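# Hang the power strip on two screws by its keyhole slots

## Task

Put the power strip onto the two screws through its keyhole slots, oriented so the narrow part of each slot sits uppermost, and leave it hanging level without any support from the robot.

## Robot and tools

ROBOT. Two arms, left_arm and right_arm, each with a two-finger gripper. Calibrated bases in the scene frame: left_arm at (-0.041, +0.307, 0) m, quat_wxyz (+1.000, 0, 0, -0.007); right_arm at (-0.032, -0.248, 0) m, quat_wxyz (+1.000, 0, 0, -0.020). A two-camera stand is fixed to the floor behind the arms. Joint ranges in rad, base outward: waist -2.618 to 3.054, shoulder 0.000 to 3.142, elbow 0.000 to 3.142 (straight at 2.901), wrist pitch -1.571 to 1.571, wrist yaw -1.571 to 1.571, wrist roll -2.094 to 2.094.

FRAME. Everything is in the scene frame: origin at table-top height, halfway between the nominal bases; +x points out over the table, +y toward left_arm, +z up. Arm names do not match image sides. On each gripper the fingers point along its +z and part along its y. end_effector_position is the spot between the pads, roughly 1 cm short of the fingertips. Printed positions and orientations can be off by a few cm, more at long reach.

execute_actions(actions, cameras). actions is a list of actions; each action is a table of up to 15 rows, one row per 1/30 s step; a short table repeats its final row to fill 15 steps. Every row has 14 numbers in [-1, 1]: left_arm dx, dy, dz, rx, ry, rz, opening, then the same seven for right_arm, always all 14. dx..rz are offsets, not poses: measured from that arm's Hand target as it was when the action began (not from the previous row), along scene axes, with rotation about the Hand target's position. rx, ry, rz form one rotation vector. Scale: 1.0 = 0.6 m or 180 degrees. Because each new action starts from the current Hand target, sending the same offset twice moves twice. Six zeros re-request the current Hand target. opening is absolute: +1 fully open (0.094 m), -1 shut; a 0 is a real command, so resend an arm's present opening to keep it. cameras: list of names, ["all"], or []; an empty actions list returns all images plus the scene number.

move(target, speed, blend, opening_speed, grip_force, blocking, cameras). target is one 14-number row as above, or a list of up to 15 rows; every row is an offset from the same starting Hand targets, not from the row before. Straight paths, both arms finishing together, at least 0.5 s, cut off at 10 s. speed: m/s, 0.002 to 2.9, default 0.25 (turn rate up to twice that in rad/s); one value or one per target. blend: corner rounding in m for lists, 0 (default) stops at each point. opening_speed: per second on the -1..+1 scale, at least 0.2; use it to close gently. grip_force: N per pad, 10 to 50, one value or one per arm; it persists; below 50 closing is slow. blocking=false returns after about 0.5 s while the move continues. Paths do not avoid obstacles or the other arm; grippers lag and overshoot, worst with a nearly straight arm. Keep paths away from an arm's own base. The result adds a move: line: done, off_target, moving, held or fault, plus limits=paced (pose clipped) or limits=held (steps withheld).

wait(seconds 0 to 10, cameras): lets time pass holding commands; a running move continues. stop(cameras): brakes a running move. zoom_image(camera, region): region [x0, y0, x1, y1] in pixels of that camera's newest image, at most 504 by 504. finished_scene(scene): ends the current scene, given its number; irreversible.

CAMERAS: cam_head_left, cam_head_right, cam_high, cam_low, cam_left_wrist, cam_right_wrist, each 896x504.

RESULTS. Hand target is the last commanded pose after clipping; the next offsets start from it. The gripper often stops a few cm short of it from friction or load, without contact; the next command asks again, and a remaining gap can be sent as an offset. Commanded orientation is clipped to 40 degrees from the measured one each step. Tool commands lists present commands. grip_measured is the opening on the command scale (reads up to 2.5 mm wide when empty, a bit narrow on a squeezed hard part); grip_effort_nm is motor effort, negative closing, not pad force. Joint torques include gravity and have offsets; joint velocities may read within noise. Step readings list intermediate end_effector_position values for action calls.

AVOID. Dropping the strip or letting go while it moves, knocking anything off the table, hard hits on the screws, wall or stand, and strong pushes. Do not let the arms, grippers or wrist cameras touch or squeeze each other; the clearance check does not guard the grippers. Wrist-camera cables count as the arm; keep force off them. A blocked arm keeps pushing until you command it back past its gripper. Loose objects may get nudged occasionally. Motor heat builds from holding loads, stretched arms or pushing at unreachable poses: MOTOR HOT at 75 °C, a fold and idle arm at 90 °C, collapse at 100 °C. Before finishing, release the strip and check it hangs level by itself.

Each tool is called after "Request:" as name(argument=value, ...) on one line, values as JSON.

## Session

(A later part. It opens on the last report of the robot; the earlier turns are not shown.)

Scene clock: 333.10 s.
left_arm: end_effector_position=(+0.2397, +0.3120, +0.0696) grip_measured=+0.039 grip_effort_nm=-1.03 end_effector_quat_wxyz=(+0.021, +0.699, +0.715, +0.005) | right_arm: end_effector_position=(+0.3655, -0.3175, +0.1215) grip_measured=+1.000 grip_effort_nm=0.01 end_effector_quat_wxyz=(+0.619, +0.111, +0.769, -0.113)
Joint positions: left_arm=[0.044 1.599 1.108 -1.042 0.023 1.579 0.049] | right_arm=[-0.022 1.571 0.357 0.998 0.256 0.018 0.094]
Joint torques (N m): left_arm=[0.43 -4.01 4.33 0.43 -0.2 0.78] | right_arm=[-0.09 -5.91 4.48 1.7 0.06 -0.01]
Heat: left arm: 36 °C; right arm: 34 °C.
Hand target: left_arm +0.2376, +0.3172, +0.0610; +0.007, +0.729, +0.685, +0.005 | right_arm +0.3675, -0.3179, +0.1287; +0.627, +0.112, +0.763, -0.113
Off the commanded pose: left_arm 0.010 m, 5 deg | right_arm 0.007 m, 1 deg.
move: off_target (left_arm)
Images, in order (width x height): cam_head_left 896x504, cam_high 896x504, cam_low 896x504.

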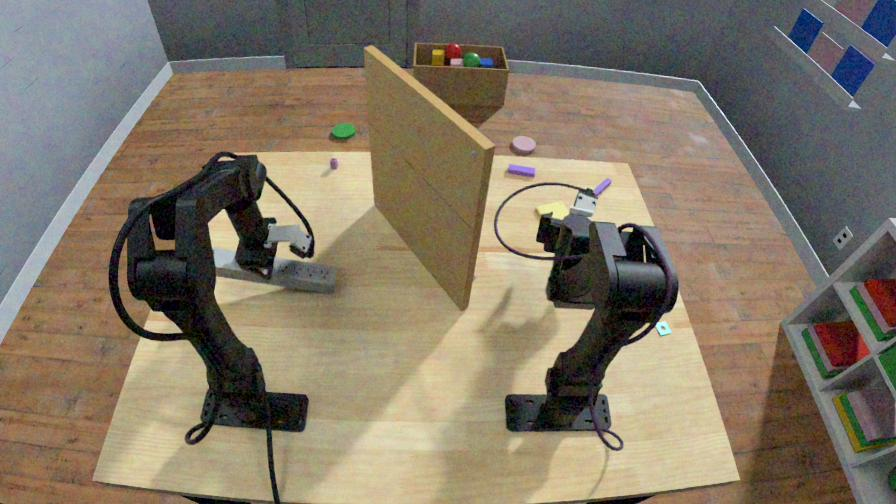

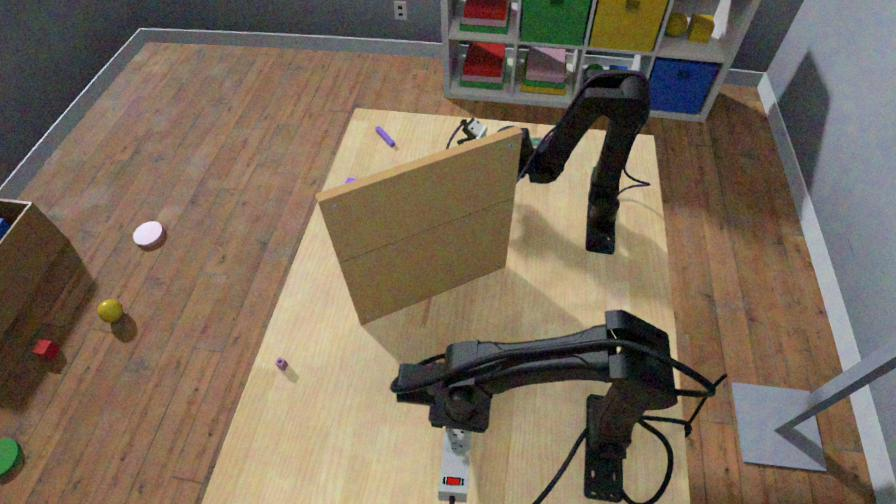

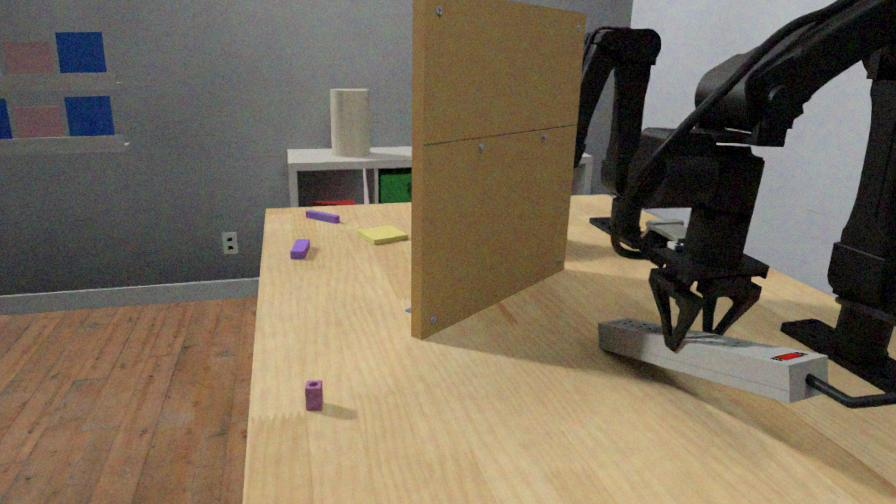

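Request:
move(target=[0.0, 0.005, -0.06, 0, 0, 0, -0.15, 0, 0, 0, 0, 0, 0, 1.0], speed=0.05, cameras=["cam_head_left", "cam_low", "cam_left_wrist"])

Scene clock: 335.27 s.
left_arm: end_effector_position=(+0.2368, +0.3134, +0.0333) grip_measured=+0.039 grip_effort_nm=-1.03 end_effector_quat_wxyz=(+0.018, +0.700, +0.714, -0.003) | right_arm: end_effector_position=(+0.3655, -0.3175, +0.1215) grip_measured=+1.000 grip_effort_nm=0.00 end_effector_quat_wxyz=(+0.619, +0.111, +0.769, -0.113)
Joint positions: left_arm=[0.054 1.649 1.009 -0.911 0.031 1.592 0.049] | right_arm=[-0.022 1.571 0.357 0.998 0.256 0.018 0.094]
Joint torques (N m): left_arm=[0.5 -4.18 4.15 0.56 -0.28 0.74] | right_arm=[0.01 -5.82 4.55 1.7 0.07 0]
Heat: left arm: 36 °C; right arm: 34 °C.
Hand target: left_arm +0.2376, +0.3202, +0.0250; +0.007, +0.729, +0.685, +0.005 | right_arm +0.3675, -0.3179, +0.1287; +0.627, +0.112, +0.763, -0.113
Off the commanded pose: left_arm 0.011 m, 5 deg | right_arm 0.007 m, 1 deg.
move: off_target (left_arm)
Images, in order (width x height): cam_head_left 896x504, cam_low 896x504, cam_left_wrist 896x504.

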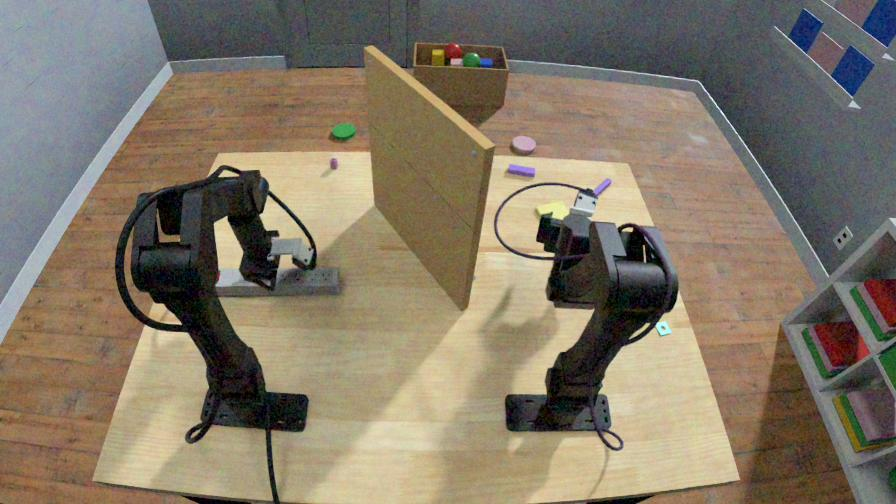

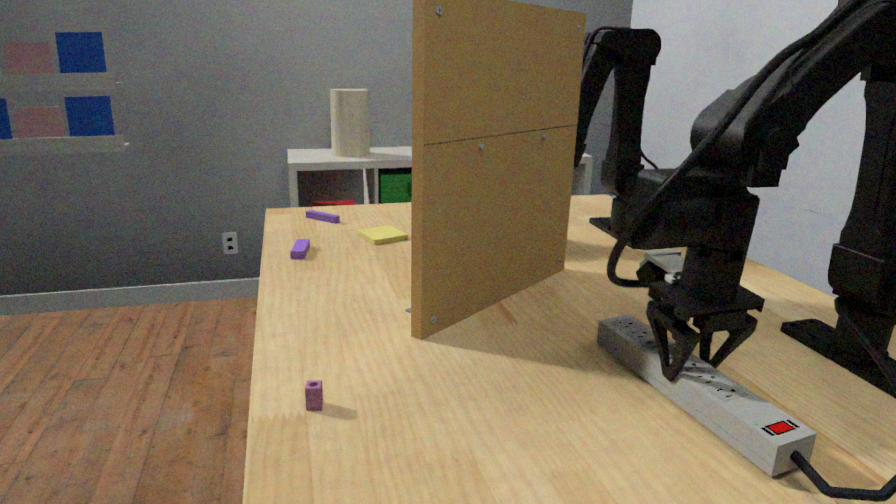

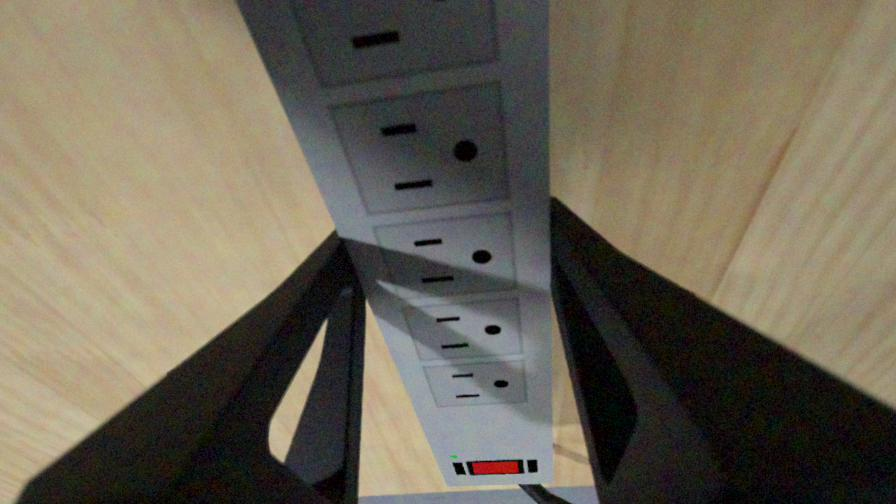

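Request:
move(target=[[0, 0, 0, 0, 0, 0, 0.3, 0, 0, 0, 0, 0, 0, 1.0], [0.0, 0, -0.02, 0, 0, 0.0117, 0.3, 0, 0, 0, 0, 0, 0, 1.0]], speed=0.05, cameras=["cam_low", "cam_left_wrist"])

Scene clock: 341.97 s.
left_arm: end_effector_position=(+0.2418, +0.3165, +0.0276) grip_measured=+0.300 grip_effort_nm=0.01 end_effector_quat_wxyz=(+0.020, +0.702, +0.712, +0.011) | right_arm: end_effector_position=(+0.3655, -0.3175, +0.1215) grip_measured=+1.000 grip_effort_nm=0.00 end_effector_quat_wxyz=(+0.619, +0.111, +0.769, -0.113)
Joint positions: left_arm=[0.054 1.655 0.991 -0.862 0.014 1.596 0.061] | right_arm=[-0.022 1.571 0.357 0.998 0.256 0.018 0.094]
Joint torques (N m): left_arm=[0.54 -3.34 3.33 0.63 -0.12 0.42] | right_arm=[-0.02 -5.93 4.51 1.68 0.08 -0.01]
Heat: left arm: 35 °C; right arm: 34 °C.
Hand target: left_arm +0.2377, +0.3202, +0.0131; +0.007, +0.716, +0.698, +0.005 | right_arm +0.3675, -0.3179, +0.1287; +0.627, +0.112, +0.763, -0.113
Off the commanded pose: left_arm 0.016 m, 3 deg | right_arm 0.007 m, 1 deg.
move: off_target (left_arm)
Images, in order (width x height): cam_low 896x504, cam_left_wrist 896x504.

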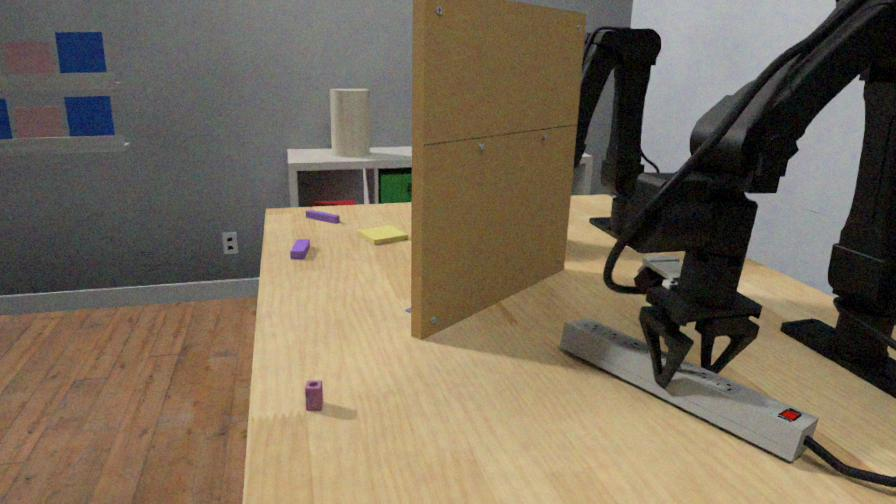

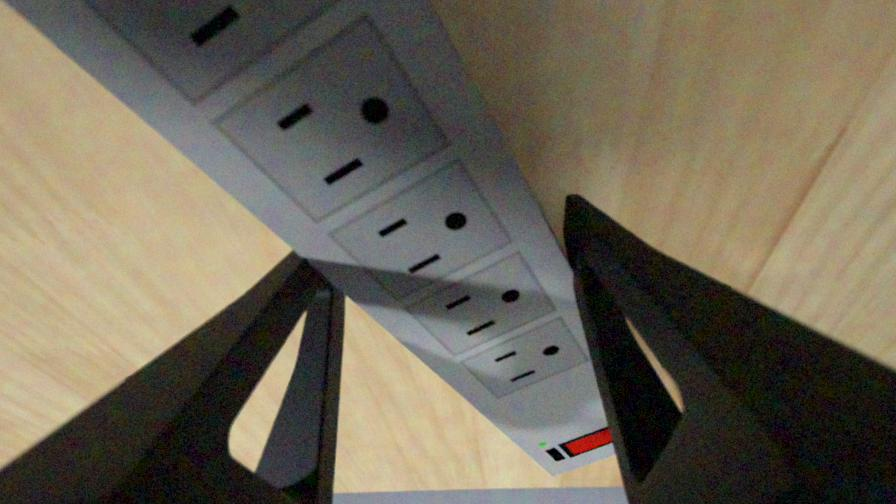

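Request:
move(target=[[0, 0, 0, 0, 0, 0, 0.55, 0, 0, 0, 0, 0, 0, 1.0], [0.0, 0, 0.13, 0, 0, 0, 0.55, 0, 0, 0, 0, 0, 0, 1.0]], speed=0.08, cameras=["all"])

Scene clock: 347.30 s.
left_arm: end_effector_position=(+0.2465, +0.3194, +0.0772) grip_measured=+0.548 grip_effort_nm=0.12 end_effector_quat_wxyz=(+0.011, +0.705, +0.709, +0.012) | right_arm: end_effector_position=(+0.3655, -0.3175, +0.1215) grip_measured=+1.000 grip_effort_nm=0.00 end_effector_quat_wxyz=(+0.619, +0.111, +0.769, -0.113)
Joint positions: left_arm=[0.054 1.623 1.164 -1.08 -0.001 1.605 0.073] | right_arm=[-0.022 1.571 0.357 0.998 0.256 0.018 0.094]
Joint torques (N m): left_arm=[0.51 -7.98 6.89 -0.38 0.03 0.33] | right_arm=[0.01 -5.96 4.52 1.68 0.06 -0.02]
Heat: left arm: 35 °C; right arm: 34 °C.
Hand target: left_arm +0.2376, +0.3202, +0.0910; +0.007, +0.716, +0.698, +0.005 | right_arm +0.3675, -0.3179, +0.1287; +0.627, +0.112, +0.763, -0.113
Off the commanded pose: left_arm 0.017 m, 2 deg | right_arm 0.007 m, 1 deg.
move: off_target (left_arm)

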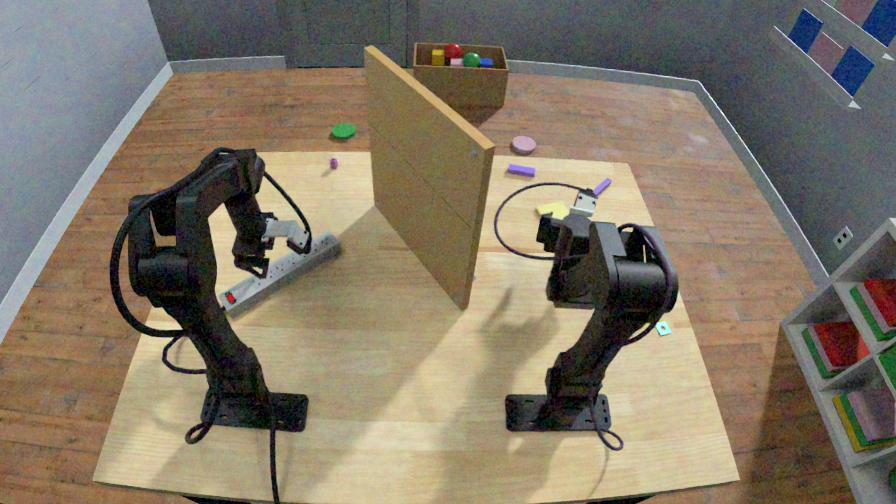

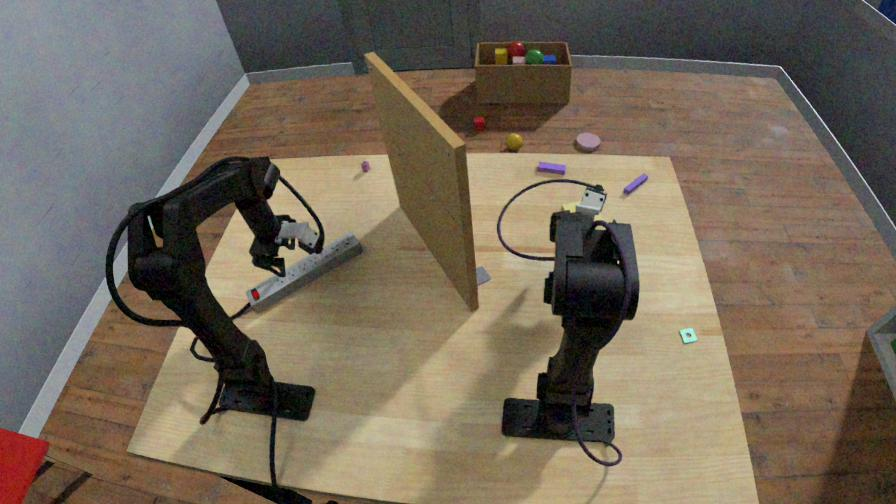

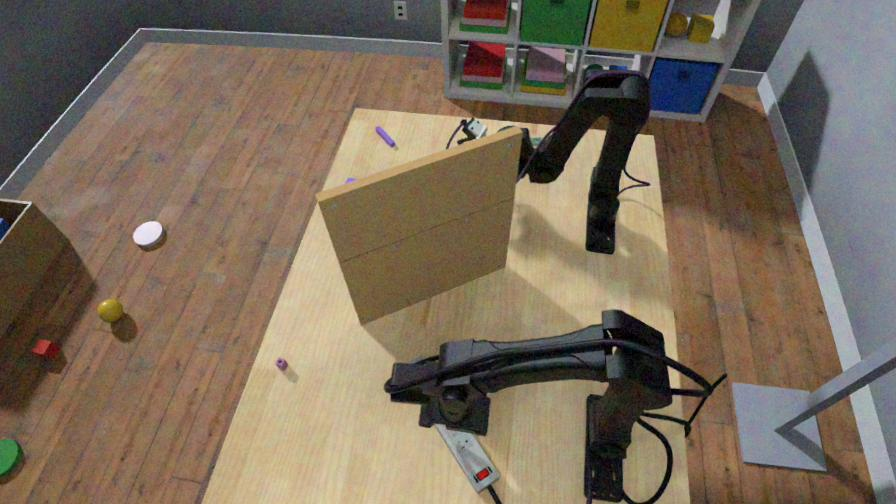

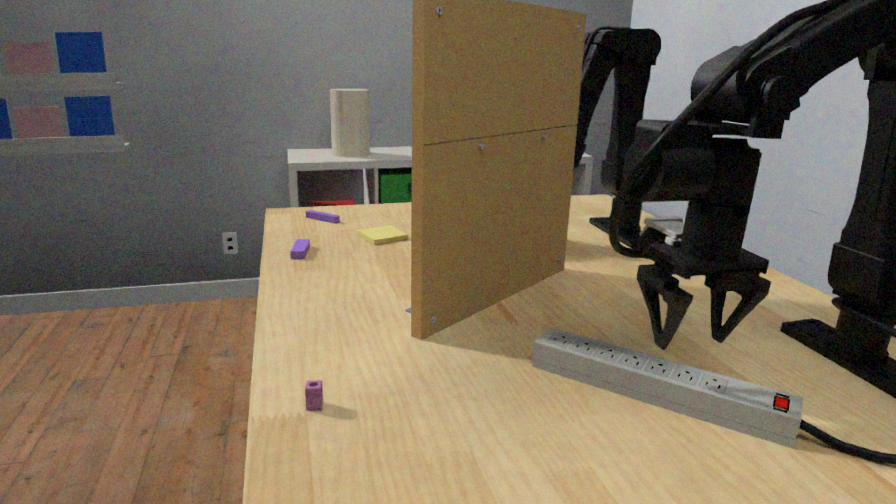

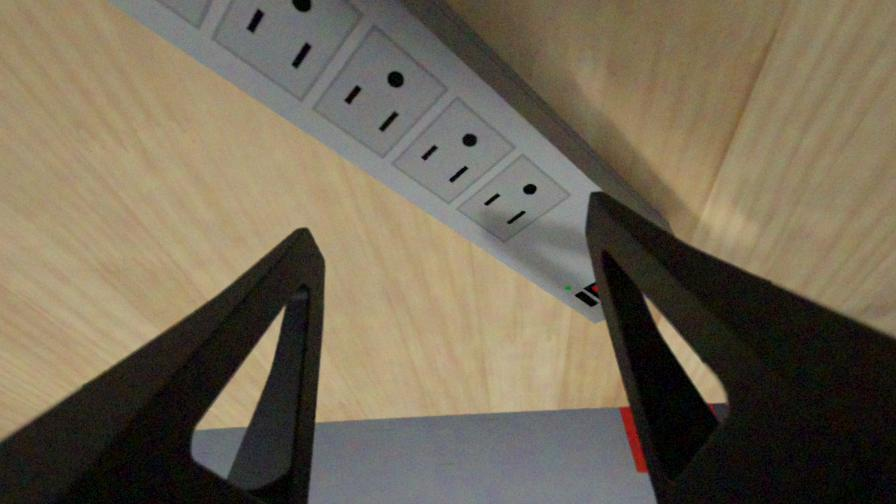

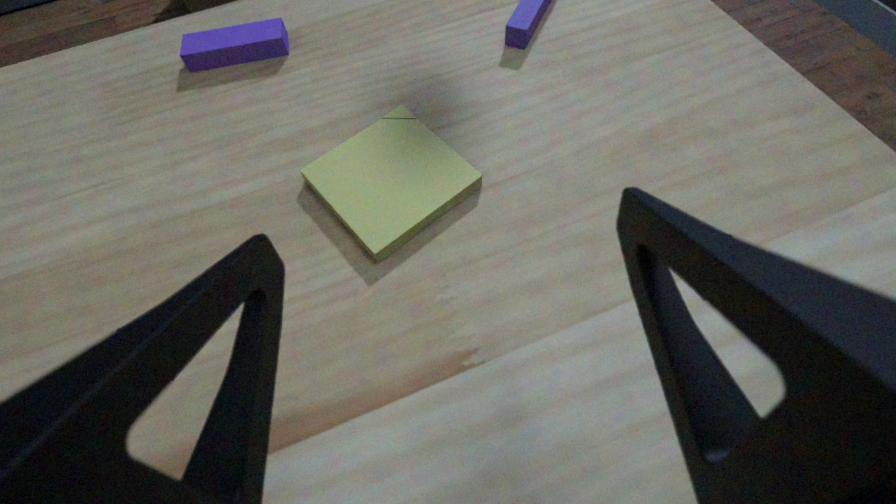

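Request:
move(target=[0.0223, -0.0337, 0.0, 0, 0, 0.2156, 0.55, 0, 0, 0, 0, 0, 0, 1.0], speed=0.15, cameras=["cam_head_left", "cam_low", "cam_left_wrist"])

Scene clock: 357.37 s.
left_arm: end_effector_position=(+0.2477, +0.3019, +0.0901) grip_measured=+0.548 grip_effort_nm=0.12 end_effector_quat_wxyz=(+0.010, +0.443, +0.896, +0.009) | right_arm: end_effector_position=(+0.3655, -0.3175, +0.1215) grip_measured=+1.000 grip_effort_nm=0.00 end_effector_quat_wxyz=(+0.619, +0.111, +0.769, -0.113)
Joint positions: left_arm=[-0.012 1.623 1.217 -1.138 -0.008 0.893 0.073] | right_arm=[-0.022 1.571 0.357 0.998 0.256 0.018 0.094]
Joint torques (N m): left_arm=[-0.57 -4.16 7.24 0.11 -0.03 -0.05] | right_arm=[-0.03 -5.91 4.51 1.68 0.06 -0.02]
Heat: left arm: 35 °C; right arm: 34 °C.
Hand target: left_arm +0.2510, +0.2999, +0.0910; +0.005, +0.443, +0.896, +0.007 | right_arm +0.3675, -0.3179, +0.1287; +0.627, +0.112, +0.763, -0.113
Off the commanded pose: left_arm 0.004 m, 1 deg | right_arm 0.007 m, 1 deg.
move: done
Images, in order (width x height): cam_head_left 896x504, cam_low 896x504, cam_left_wrist 896x504.

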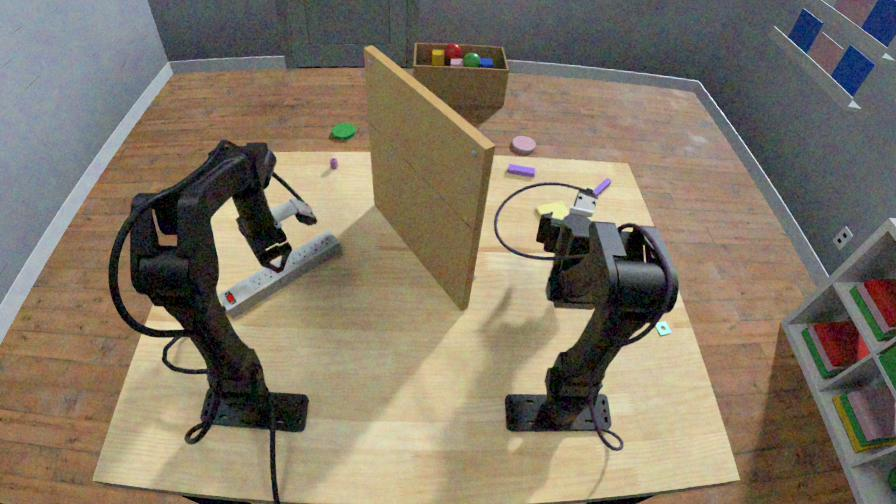

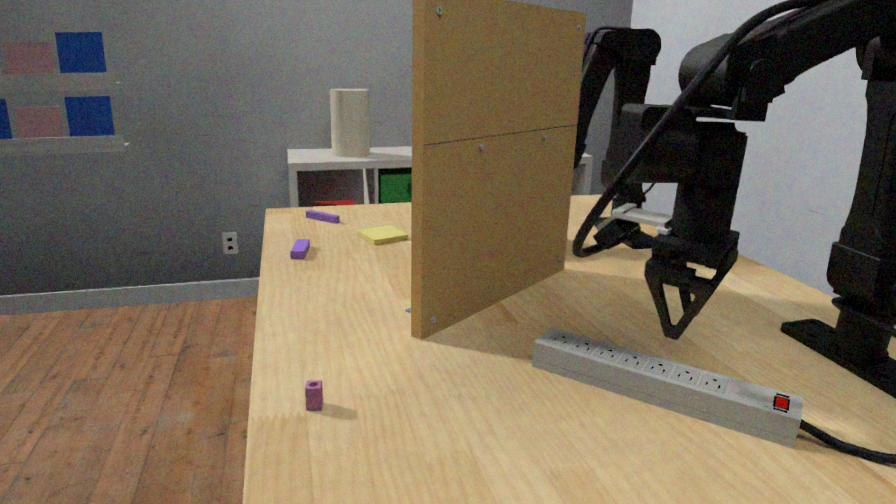

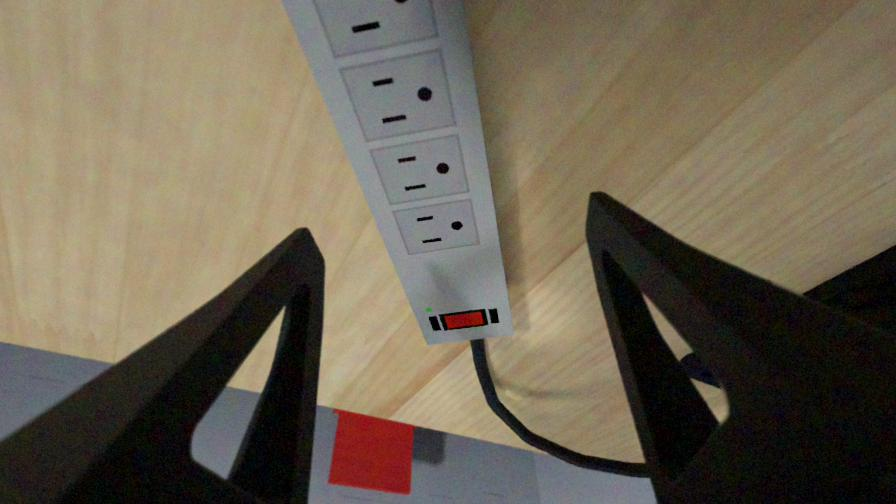

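Request:
move(target=[[0.0162, 0.0062, 0, 0, 0, 0.0194, 0.55, 0, 0, 0, 0, 0, 0, 1.0], [0.0162, 0.0062, -0.075, 0, 0, 0.0194, 0.55, 0, 0, 0, 0, 0, 0, 1.0]], speed=0.08, cameras=["cam_low", "cam_left_wrist"])

Scene clock: 362.20 s.
left_arm: end_effector_position=(+0.2622, +0.3016, +0.0549) grip_measured=+0.548 grip_effort_nm=0.12 end_effector_quat_wxyz=(+0.013, +0.421, +0.907, +0.010) | right_arm: end_effector_position=(+0.3655, -0.3175, +0.1215) grip_measured=+1.000 grip_effort_nm=0.00 end_effector_quat_wxyz=(+0.619, +0.111, +0.769, -0.113)
Joint positions: left_arm=[-0.012 1.702 1.16 -0.996 -0.008 0.845 0.073] | right_arm=[-0.022 1.571 0.357 0.998 0.256 0.018 0.094]
Joint torques (N m): left_arm=[0.47 -4.82 4.27 0.44 -0.04 -0.06] | right_arm=[0.03 -5.86 4.49 1.69 0.05 -0.02]
Heat: left arm: 35 °C; right arm: 34 °C.
Hand target: left_arm +0.2606, +0.3036, +0.0460; +0.004, +0.416, +0.909, +0.007 | right_arm +0.3675, -0.3179, +0.1287; +0.627, +0.112, +0.763, -0.113
Off the commanded pose: left_arm 0.009 m, 1 deg | right_arm 0.007 m, 1 deg.
move: done
Images, in order (width x height): cam_low 896x504, cam_left_wrist 896x504.

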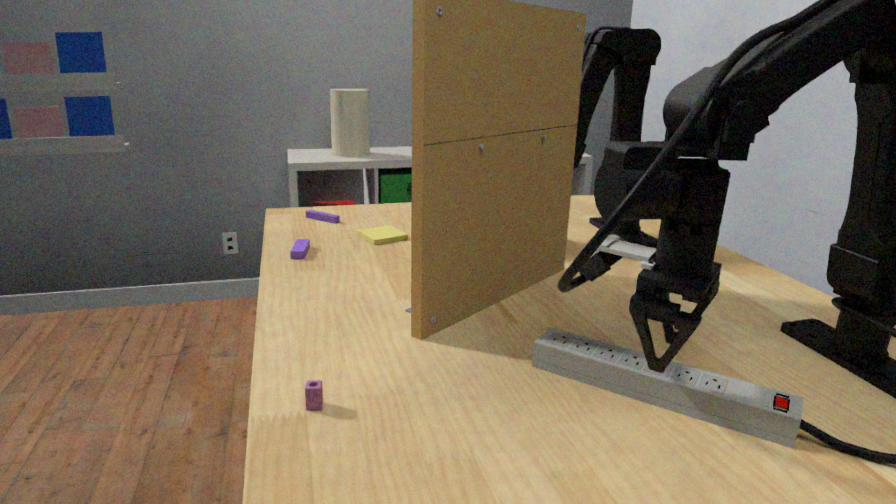

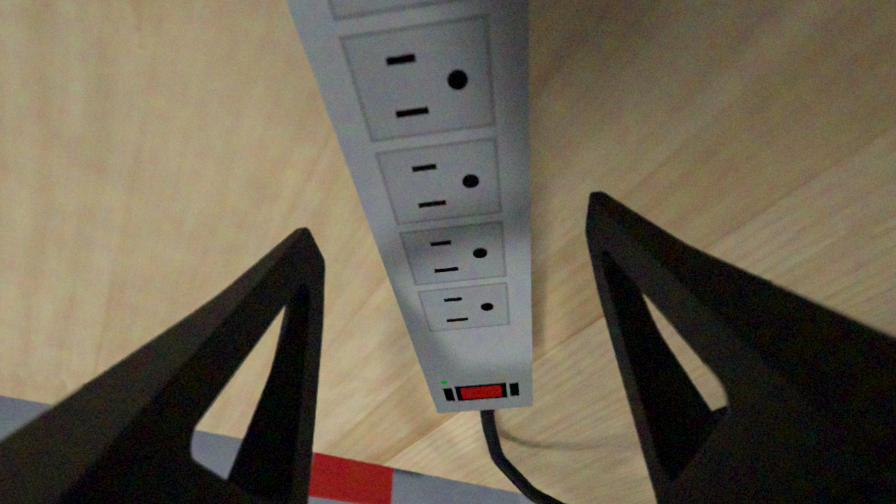

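Request:
move(target=[0.0, 0.0, -0.055, 0, 0, 0.005, 0.55, 0, 0, 0, 0, 0, 0, 1.0], speed=0.06, cameras=["cam_low", "cam_left_wrist"])

Scene clock: 364.50 s.
left_arm: end_effector_position=(+0.2636, +0.3016, +0.0224) grip_measured=+0.548 grip_effort_nm=0.12 end_effector_quat_wxyz=(+0.014, +0.414, +0.910, +0.011) | right_arm: end_effector_position=(+0.3655, -0.3175, +0.1215) grip_measured=+1.000 grip_effort_nm=0.00 end_effector_quat_wxyz=(+0.619, +0.111, +0.769, -0.113)
Joint positions: left_arm=[-0.012 1.751 1.079 -0.865 -0.008 0.829 0.073] | right_arm=[-0.022 1.571 0.357 0.998 0.256 0.018 0.094]
Joint torques (N m): left_arm=[0.47 -4.92 4.05 0.47 -0.03 -0.07] | right_arm=[-0.08 -5.96 4.56 1.67 0.05 -0.02]
Heat: left arm: 35 °C; right arm: 34 °C.
Hand target: left_arm +0.2608, +0.3036, +0.0130; +0.004, +0.409, +0.913, +0.007 | right_arm +0.3675, -0.3179, +0.1287; +0.627, +0.112, +0.763, -0.113
Off the commanded pose: left_arm 0.010 m, 1 deg | right_arm 0.007 m, 1 deg.
move: done
Images, in order (width x height): cam_low 896x504, cam_left_wrist 896x504.

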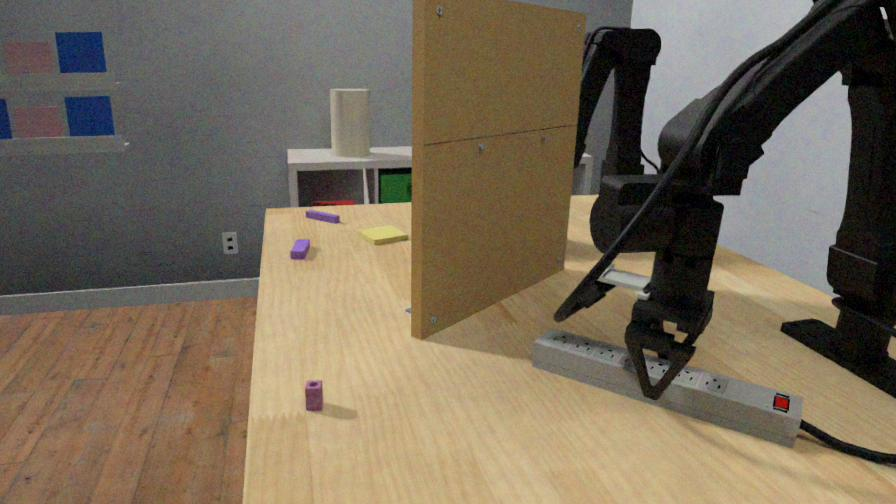

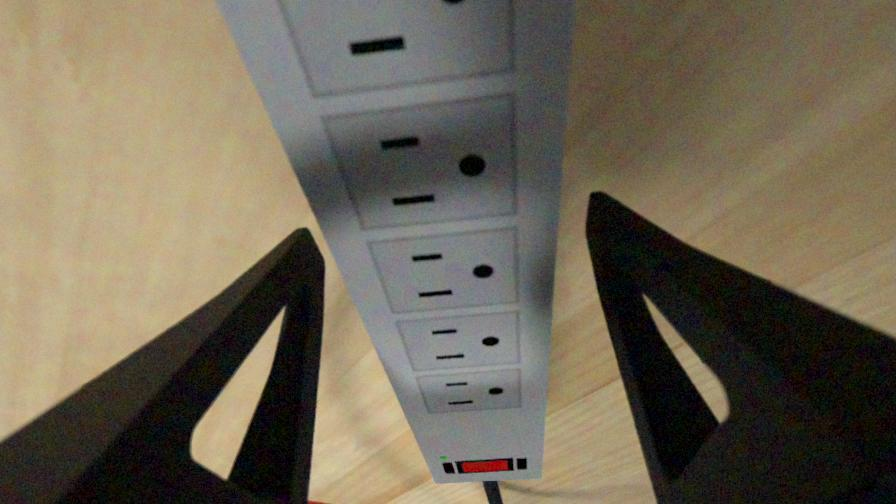

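Request:
move(target=[0, 0, 0, 0, 0, 0, -0.15, 0, 0, 0, 0, 0, 0, 1.0], speed=0.06, opening_speed=0.3, cameras=["cam_left_wrist", "cam_head_left"])

Scene clock: 367.77 s.
left_arm: end_effector_position=(+0.2638, +0.3017, +0.0224) grip_measured=+0.042 grip_effort_nm=-1.03 end_effector_quat_wxyz=(+0.014, +0.414, +0.910, +0.011) | right_arm: end_effector_position=(+0.3655, -0.3175, +0.1215) grip_measured=+1.000 grip_effort_nm=0.00 end_effector_quat_wxyz=(+0.619, +0.111, +0.769, -0.113)
Joint positions: left_arm=[-0.012 1.751 1.079 -0.864 -0.009 0.829 0.049] | right_arm=[-0.022 1.571 0.357 0.998 0.256 0.018 0.094]
Joint torques (N m): left_arm=[0.46 -4.9 4.08 0.46 -0.02 -0.07] | right_arm=[0.06 -5.93 4.49 1.69 0.04 -0.01]
Heat: left arm: 35 °C; right arm: 34 °C.
Hand target: left_arm +0.2607, +0.3036, +0.0130; +0.004, +0.409, +0.913, +0.007 | right_arm +0.3675, -0.3179, +0.1287; +0.627, +0.112, +0.763, -0.113
Off the commanded pose: left_arm 0.010 m, 1 deg | right_arm 0.007 m, 1 deg.
move: done
Images, in order (width x height): cam_head_left 896x504, cam_left_wrist 896x504.

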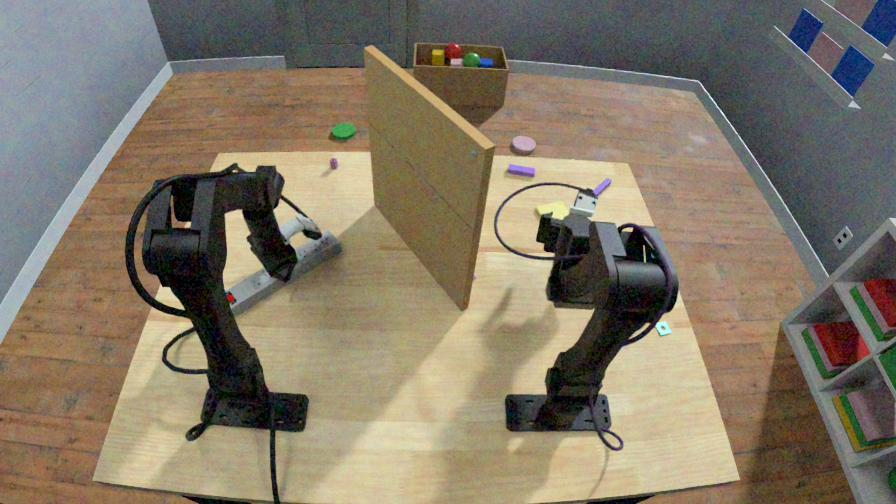

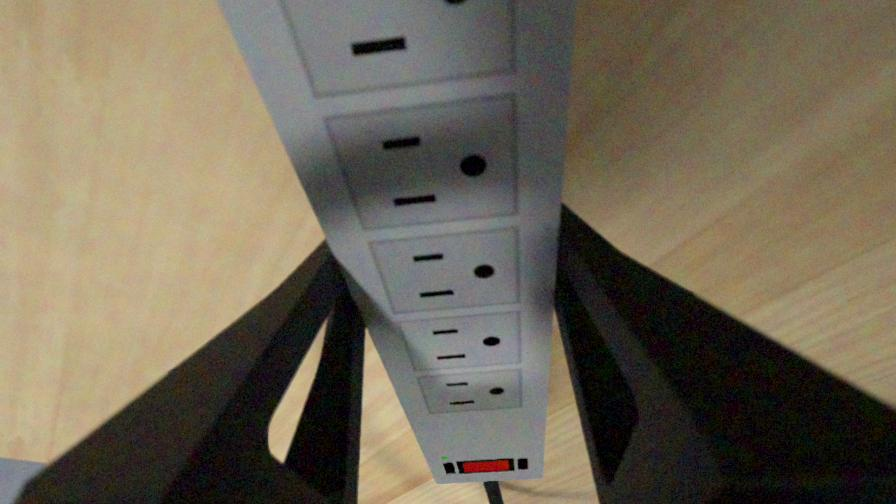

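Request:
move(target=[[0.0, 0.0, 0.12, 0, 0, 0, -0.15, 0, 0, 0, 0, 0, 0, 1.0], [-0.1, -0.22, 0.2, 0, 0, -0.393, -0.15, 0, 0, 0, 0, 0, 0, 1.0]], speed=0.13, blend=[0.02, 0], cameras=["cam_left_wrist", "cam_head_left", "cam_high", "cam_low"])

Scene clock: 378.03 s.
left_arm: end_effector_position=(+0.2008, +0.1707, +0.1132) grip_measured=+0.042 grip_effort_nm=-1.03 end_effector_quat_wxyz=(-0.005, +0.837, +0.547, -0.008) | right_arm: end_effector_position=(+0.3655, -0.3175, +0.1215) grip_measured=+1.000 grip_effort_nm=0.01 end_effector_quat_wxyz=(+0.619, +0.111, +0.769, -0.113)
Joint positions: left_arm=[-0.496 1.609 1.295 -1.272 0.01 1.474 0.049] | right_arm=[-0.022 1.571 0.357 0.998 0.256 0.018 0.094]
Joint torques (N m): left_arm=[-0.36 -8.61 7.88 -0.2 -0.12 0.77] | right_arm=[0.01 -5.87 4.46 1.68 0.05 -0.01]
Heat: left arm: 35 °C; right arm: 34 °C.
Hand target: left_arm +0.2007, +0.1717, +0.1331; +0.008, +0.862, +0.508, +0.003 | right_arm +0.3675, -0.3179, +0.1287; +0.627, +0.112, +0.763, -0.113
Off the commanded pose: left_arm 0.020 m, 6 deg | right_arm 0.007 m, 1 deg.
move: off_target (left_arm)
Images, in order (width x height): cam_head_left 896x504, cam_high 896x504, cam_low 896x504, cam_left_wrist 896x504.

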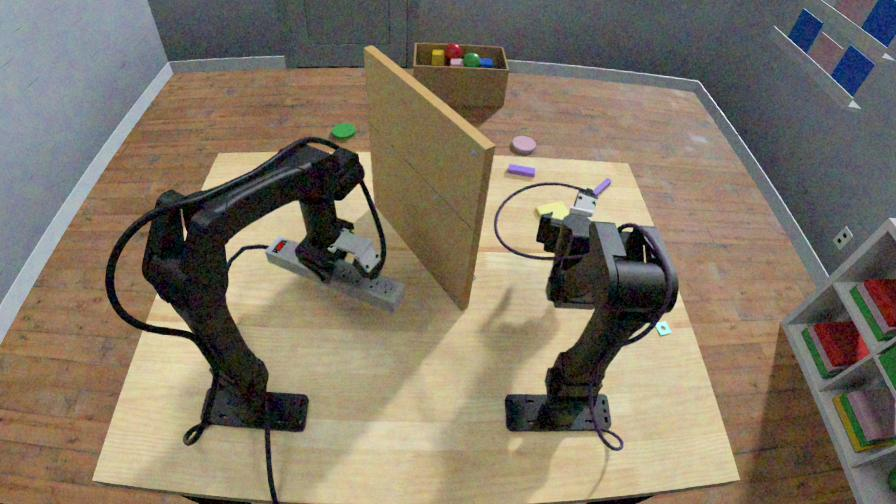

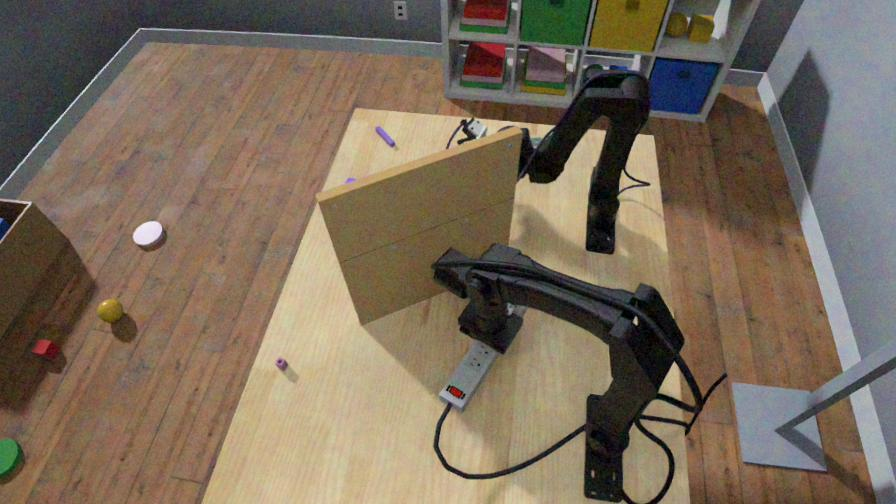

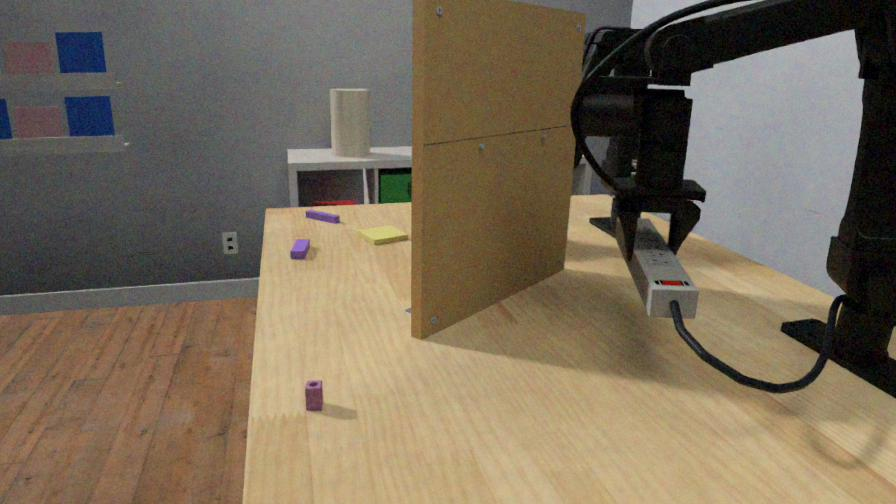

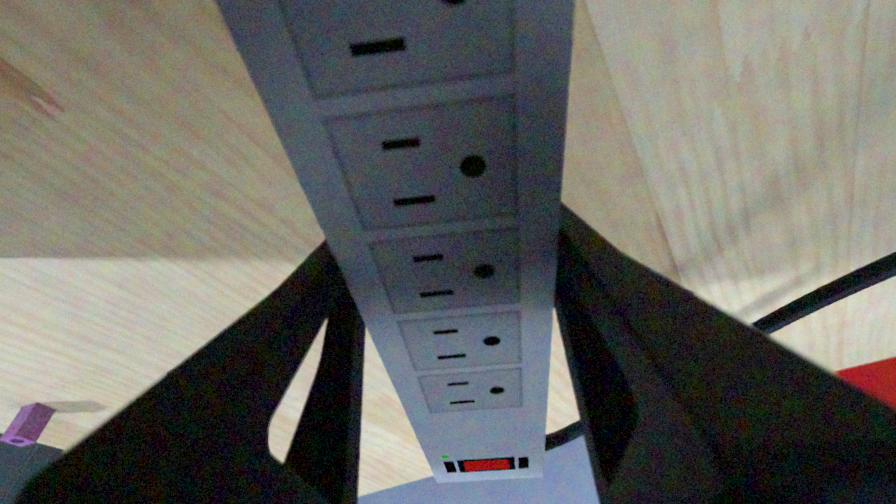

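Request:
move(target=[0.0685, -0.1328, 0.1948, -0.3383, -0.3729, -0.1159, -0.15, 0, 0, 0, 0, 0, 0, 1.0], speed=0.15, cameras=["all"])

Scene clock: 388.50 s.
left_arm: end_effector_position=(+0.2434, +0.0934, +0.2345) grip_measured=+0.042 grip_effort_nm=-1.03 end_effector_quat_wxyz=(+0.662, +0.683, +0.239, +0.194) | right_arm: end_effector_position=(+0.3655, -0.3175, +0.1215) grip_measured=+1.000 grip_effort_nm=0.00 end_effector_quat_wxyz=(+0.619, +0.111, +0.769, -0.113)
Joint positions: left_arm=[-0.348 1.057 0.404 0.594 0.586 1.552 0.049] | right_arm=[-0.022 1.571 0.357 0.998 0.256 0.018 0.094]
Joint torques (N m): left_arm=[0.55 -1.72 5.96 2.66 0.29 0.11] | right_arm=[0.03 -5.86 4.49 1.69 0.03 -0.01]
Heat: left arm: 35 °C; right arm: 34 °C.
Hand target: left_arm +0.2418, +0.0920, +0.2500; +0.681, +0.670, +0.207, +0.211 | right_arm +0.3675, -0.3179, +0.1287; +0.627, +0.112, +0.763, -0.113
Off the commanded pose: left_arm 0.016 m, 5 deg | right_arm 0.007 m, 1 deg.
move: off_target (left_arm)

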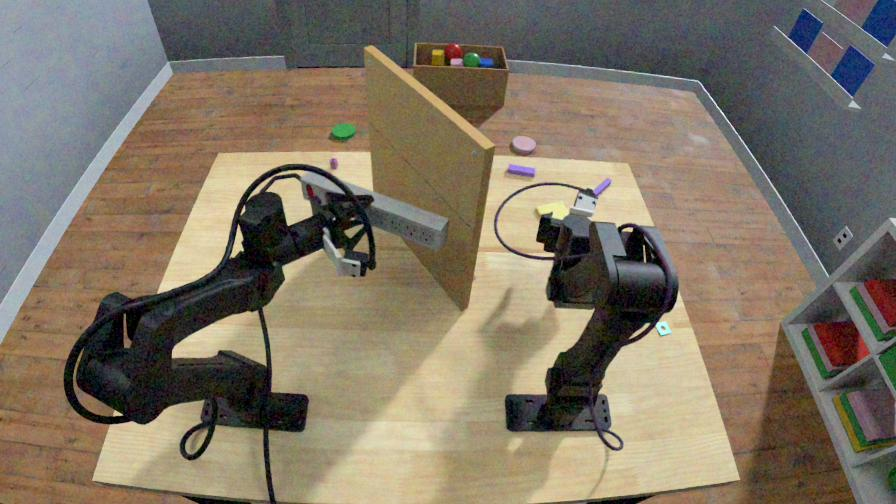

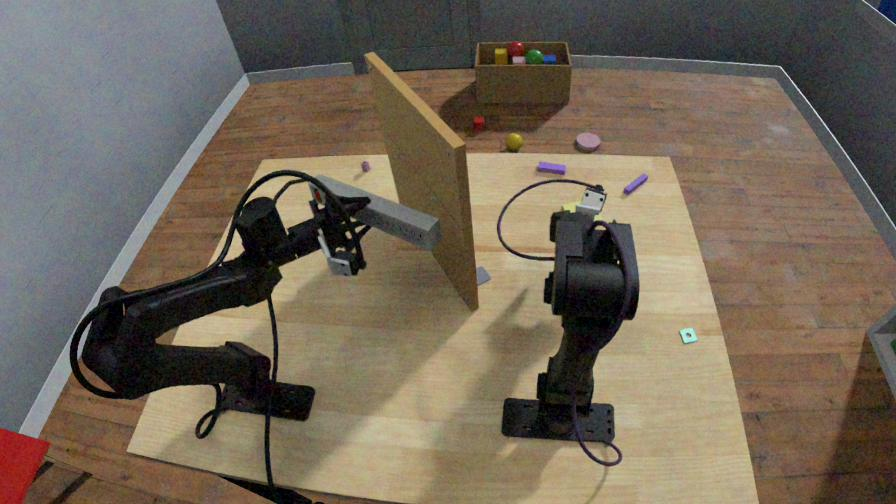

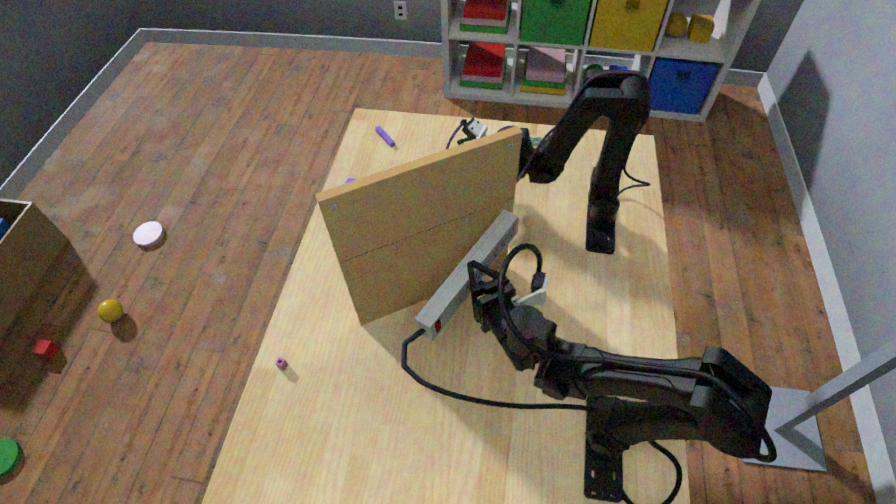

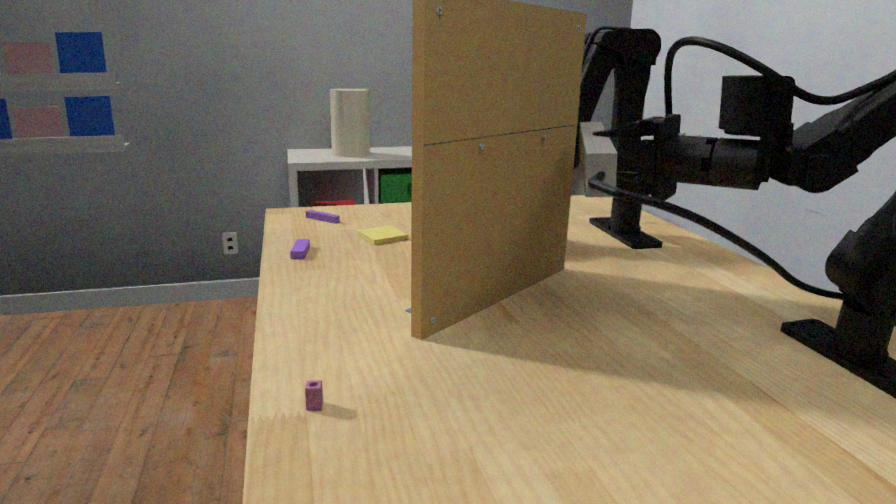

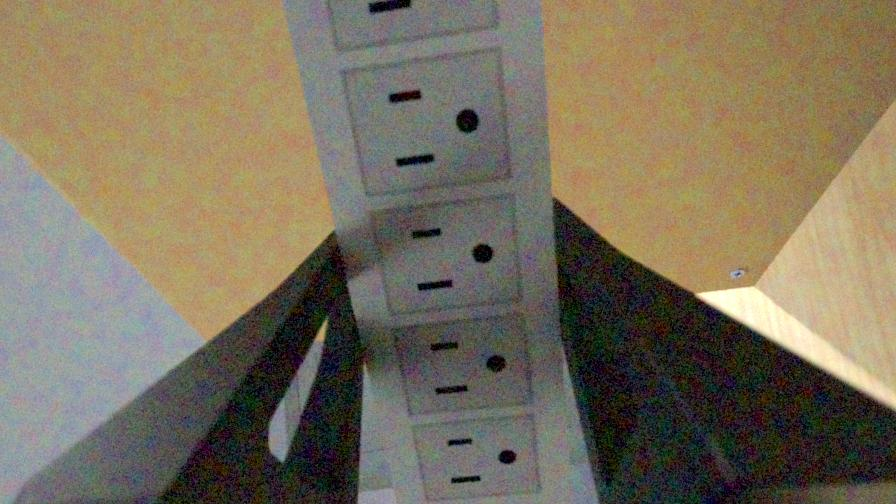

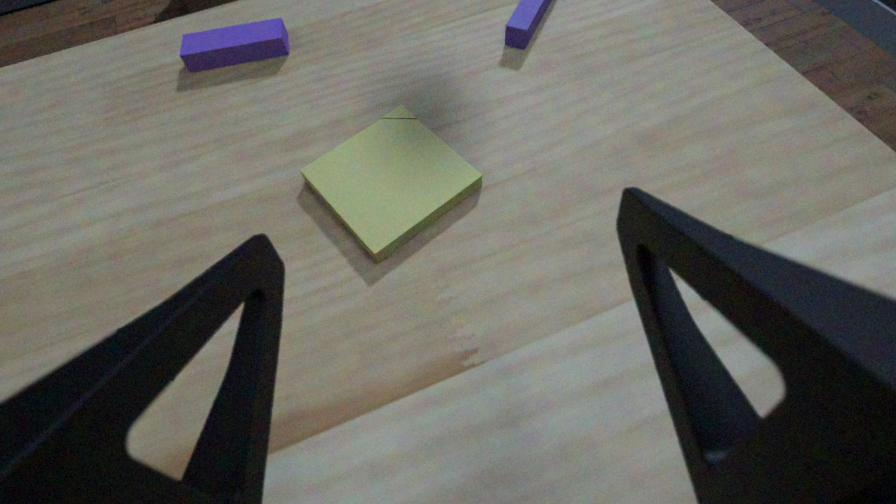

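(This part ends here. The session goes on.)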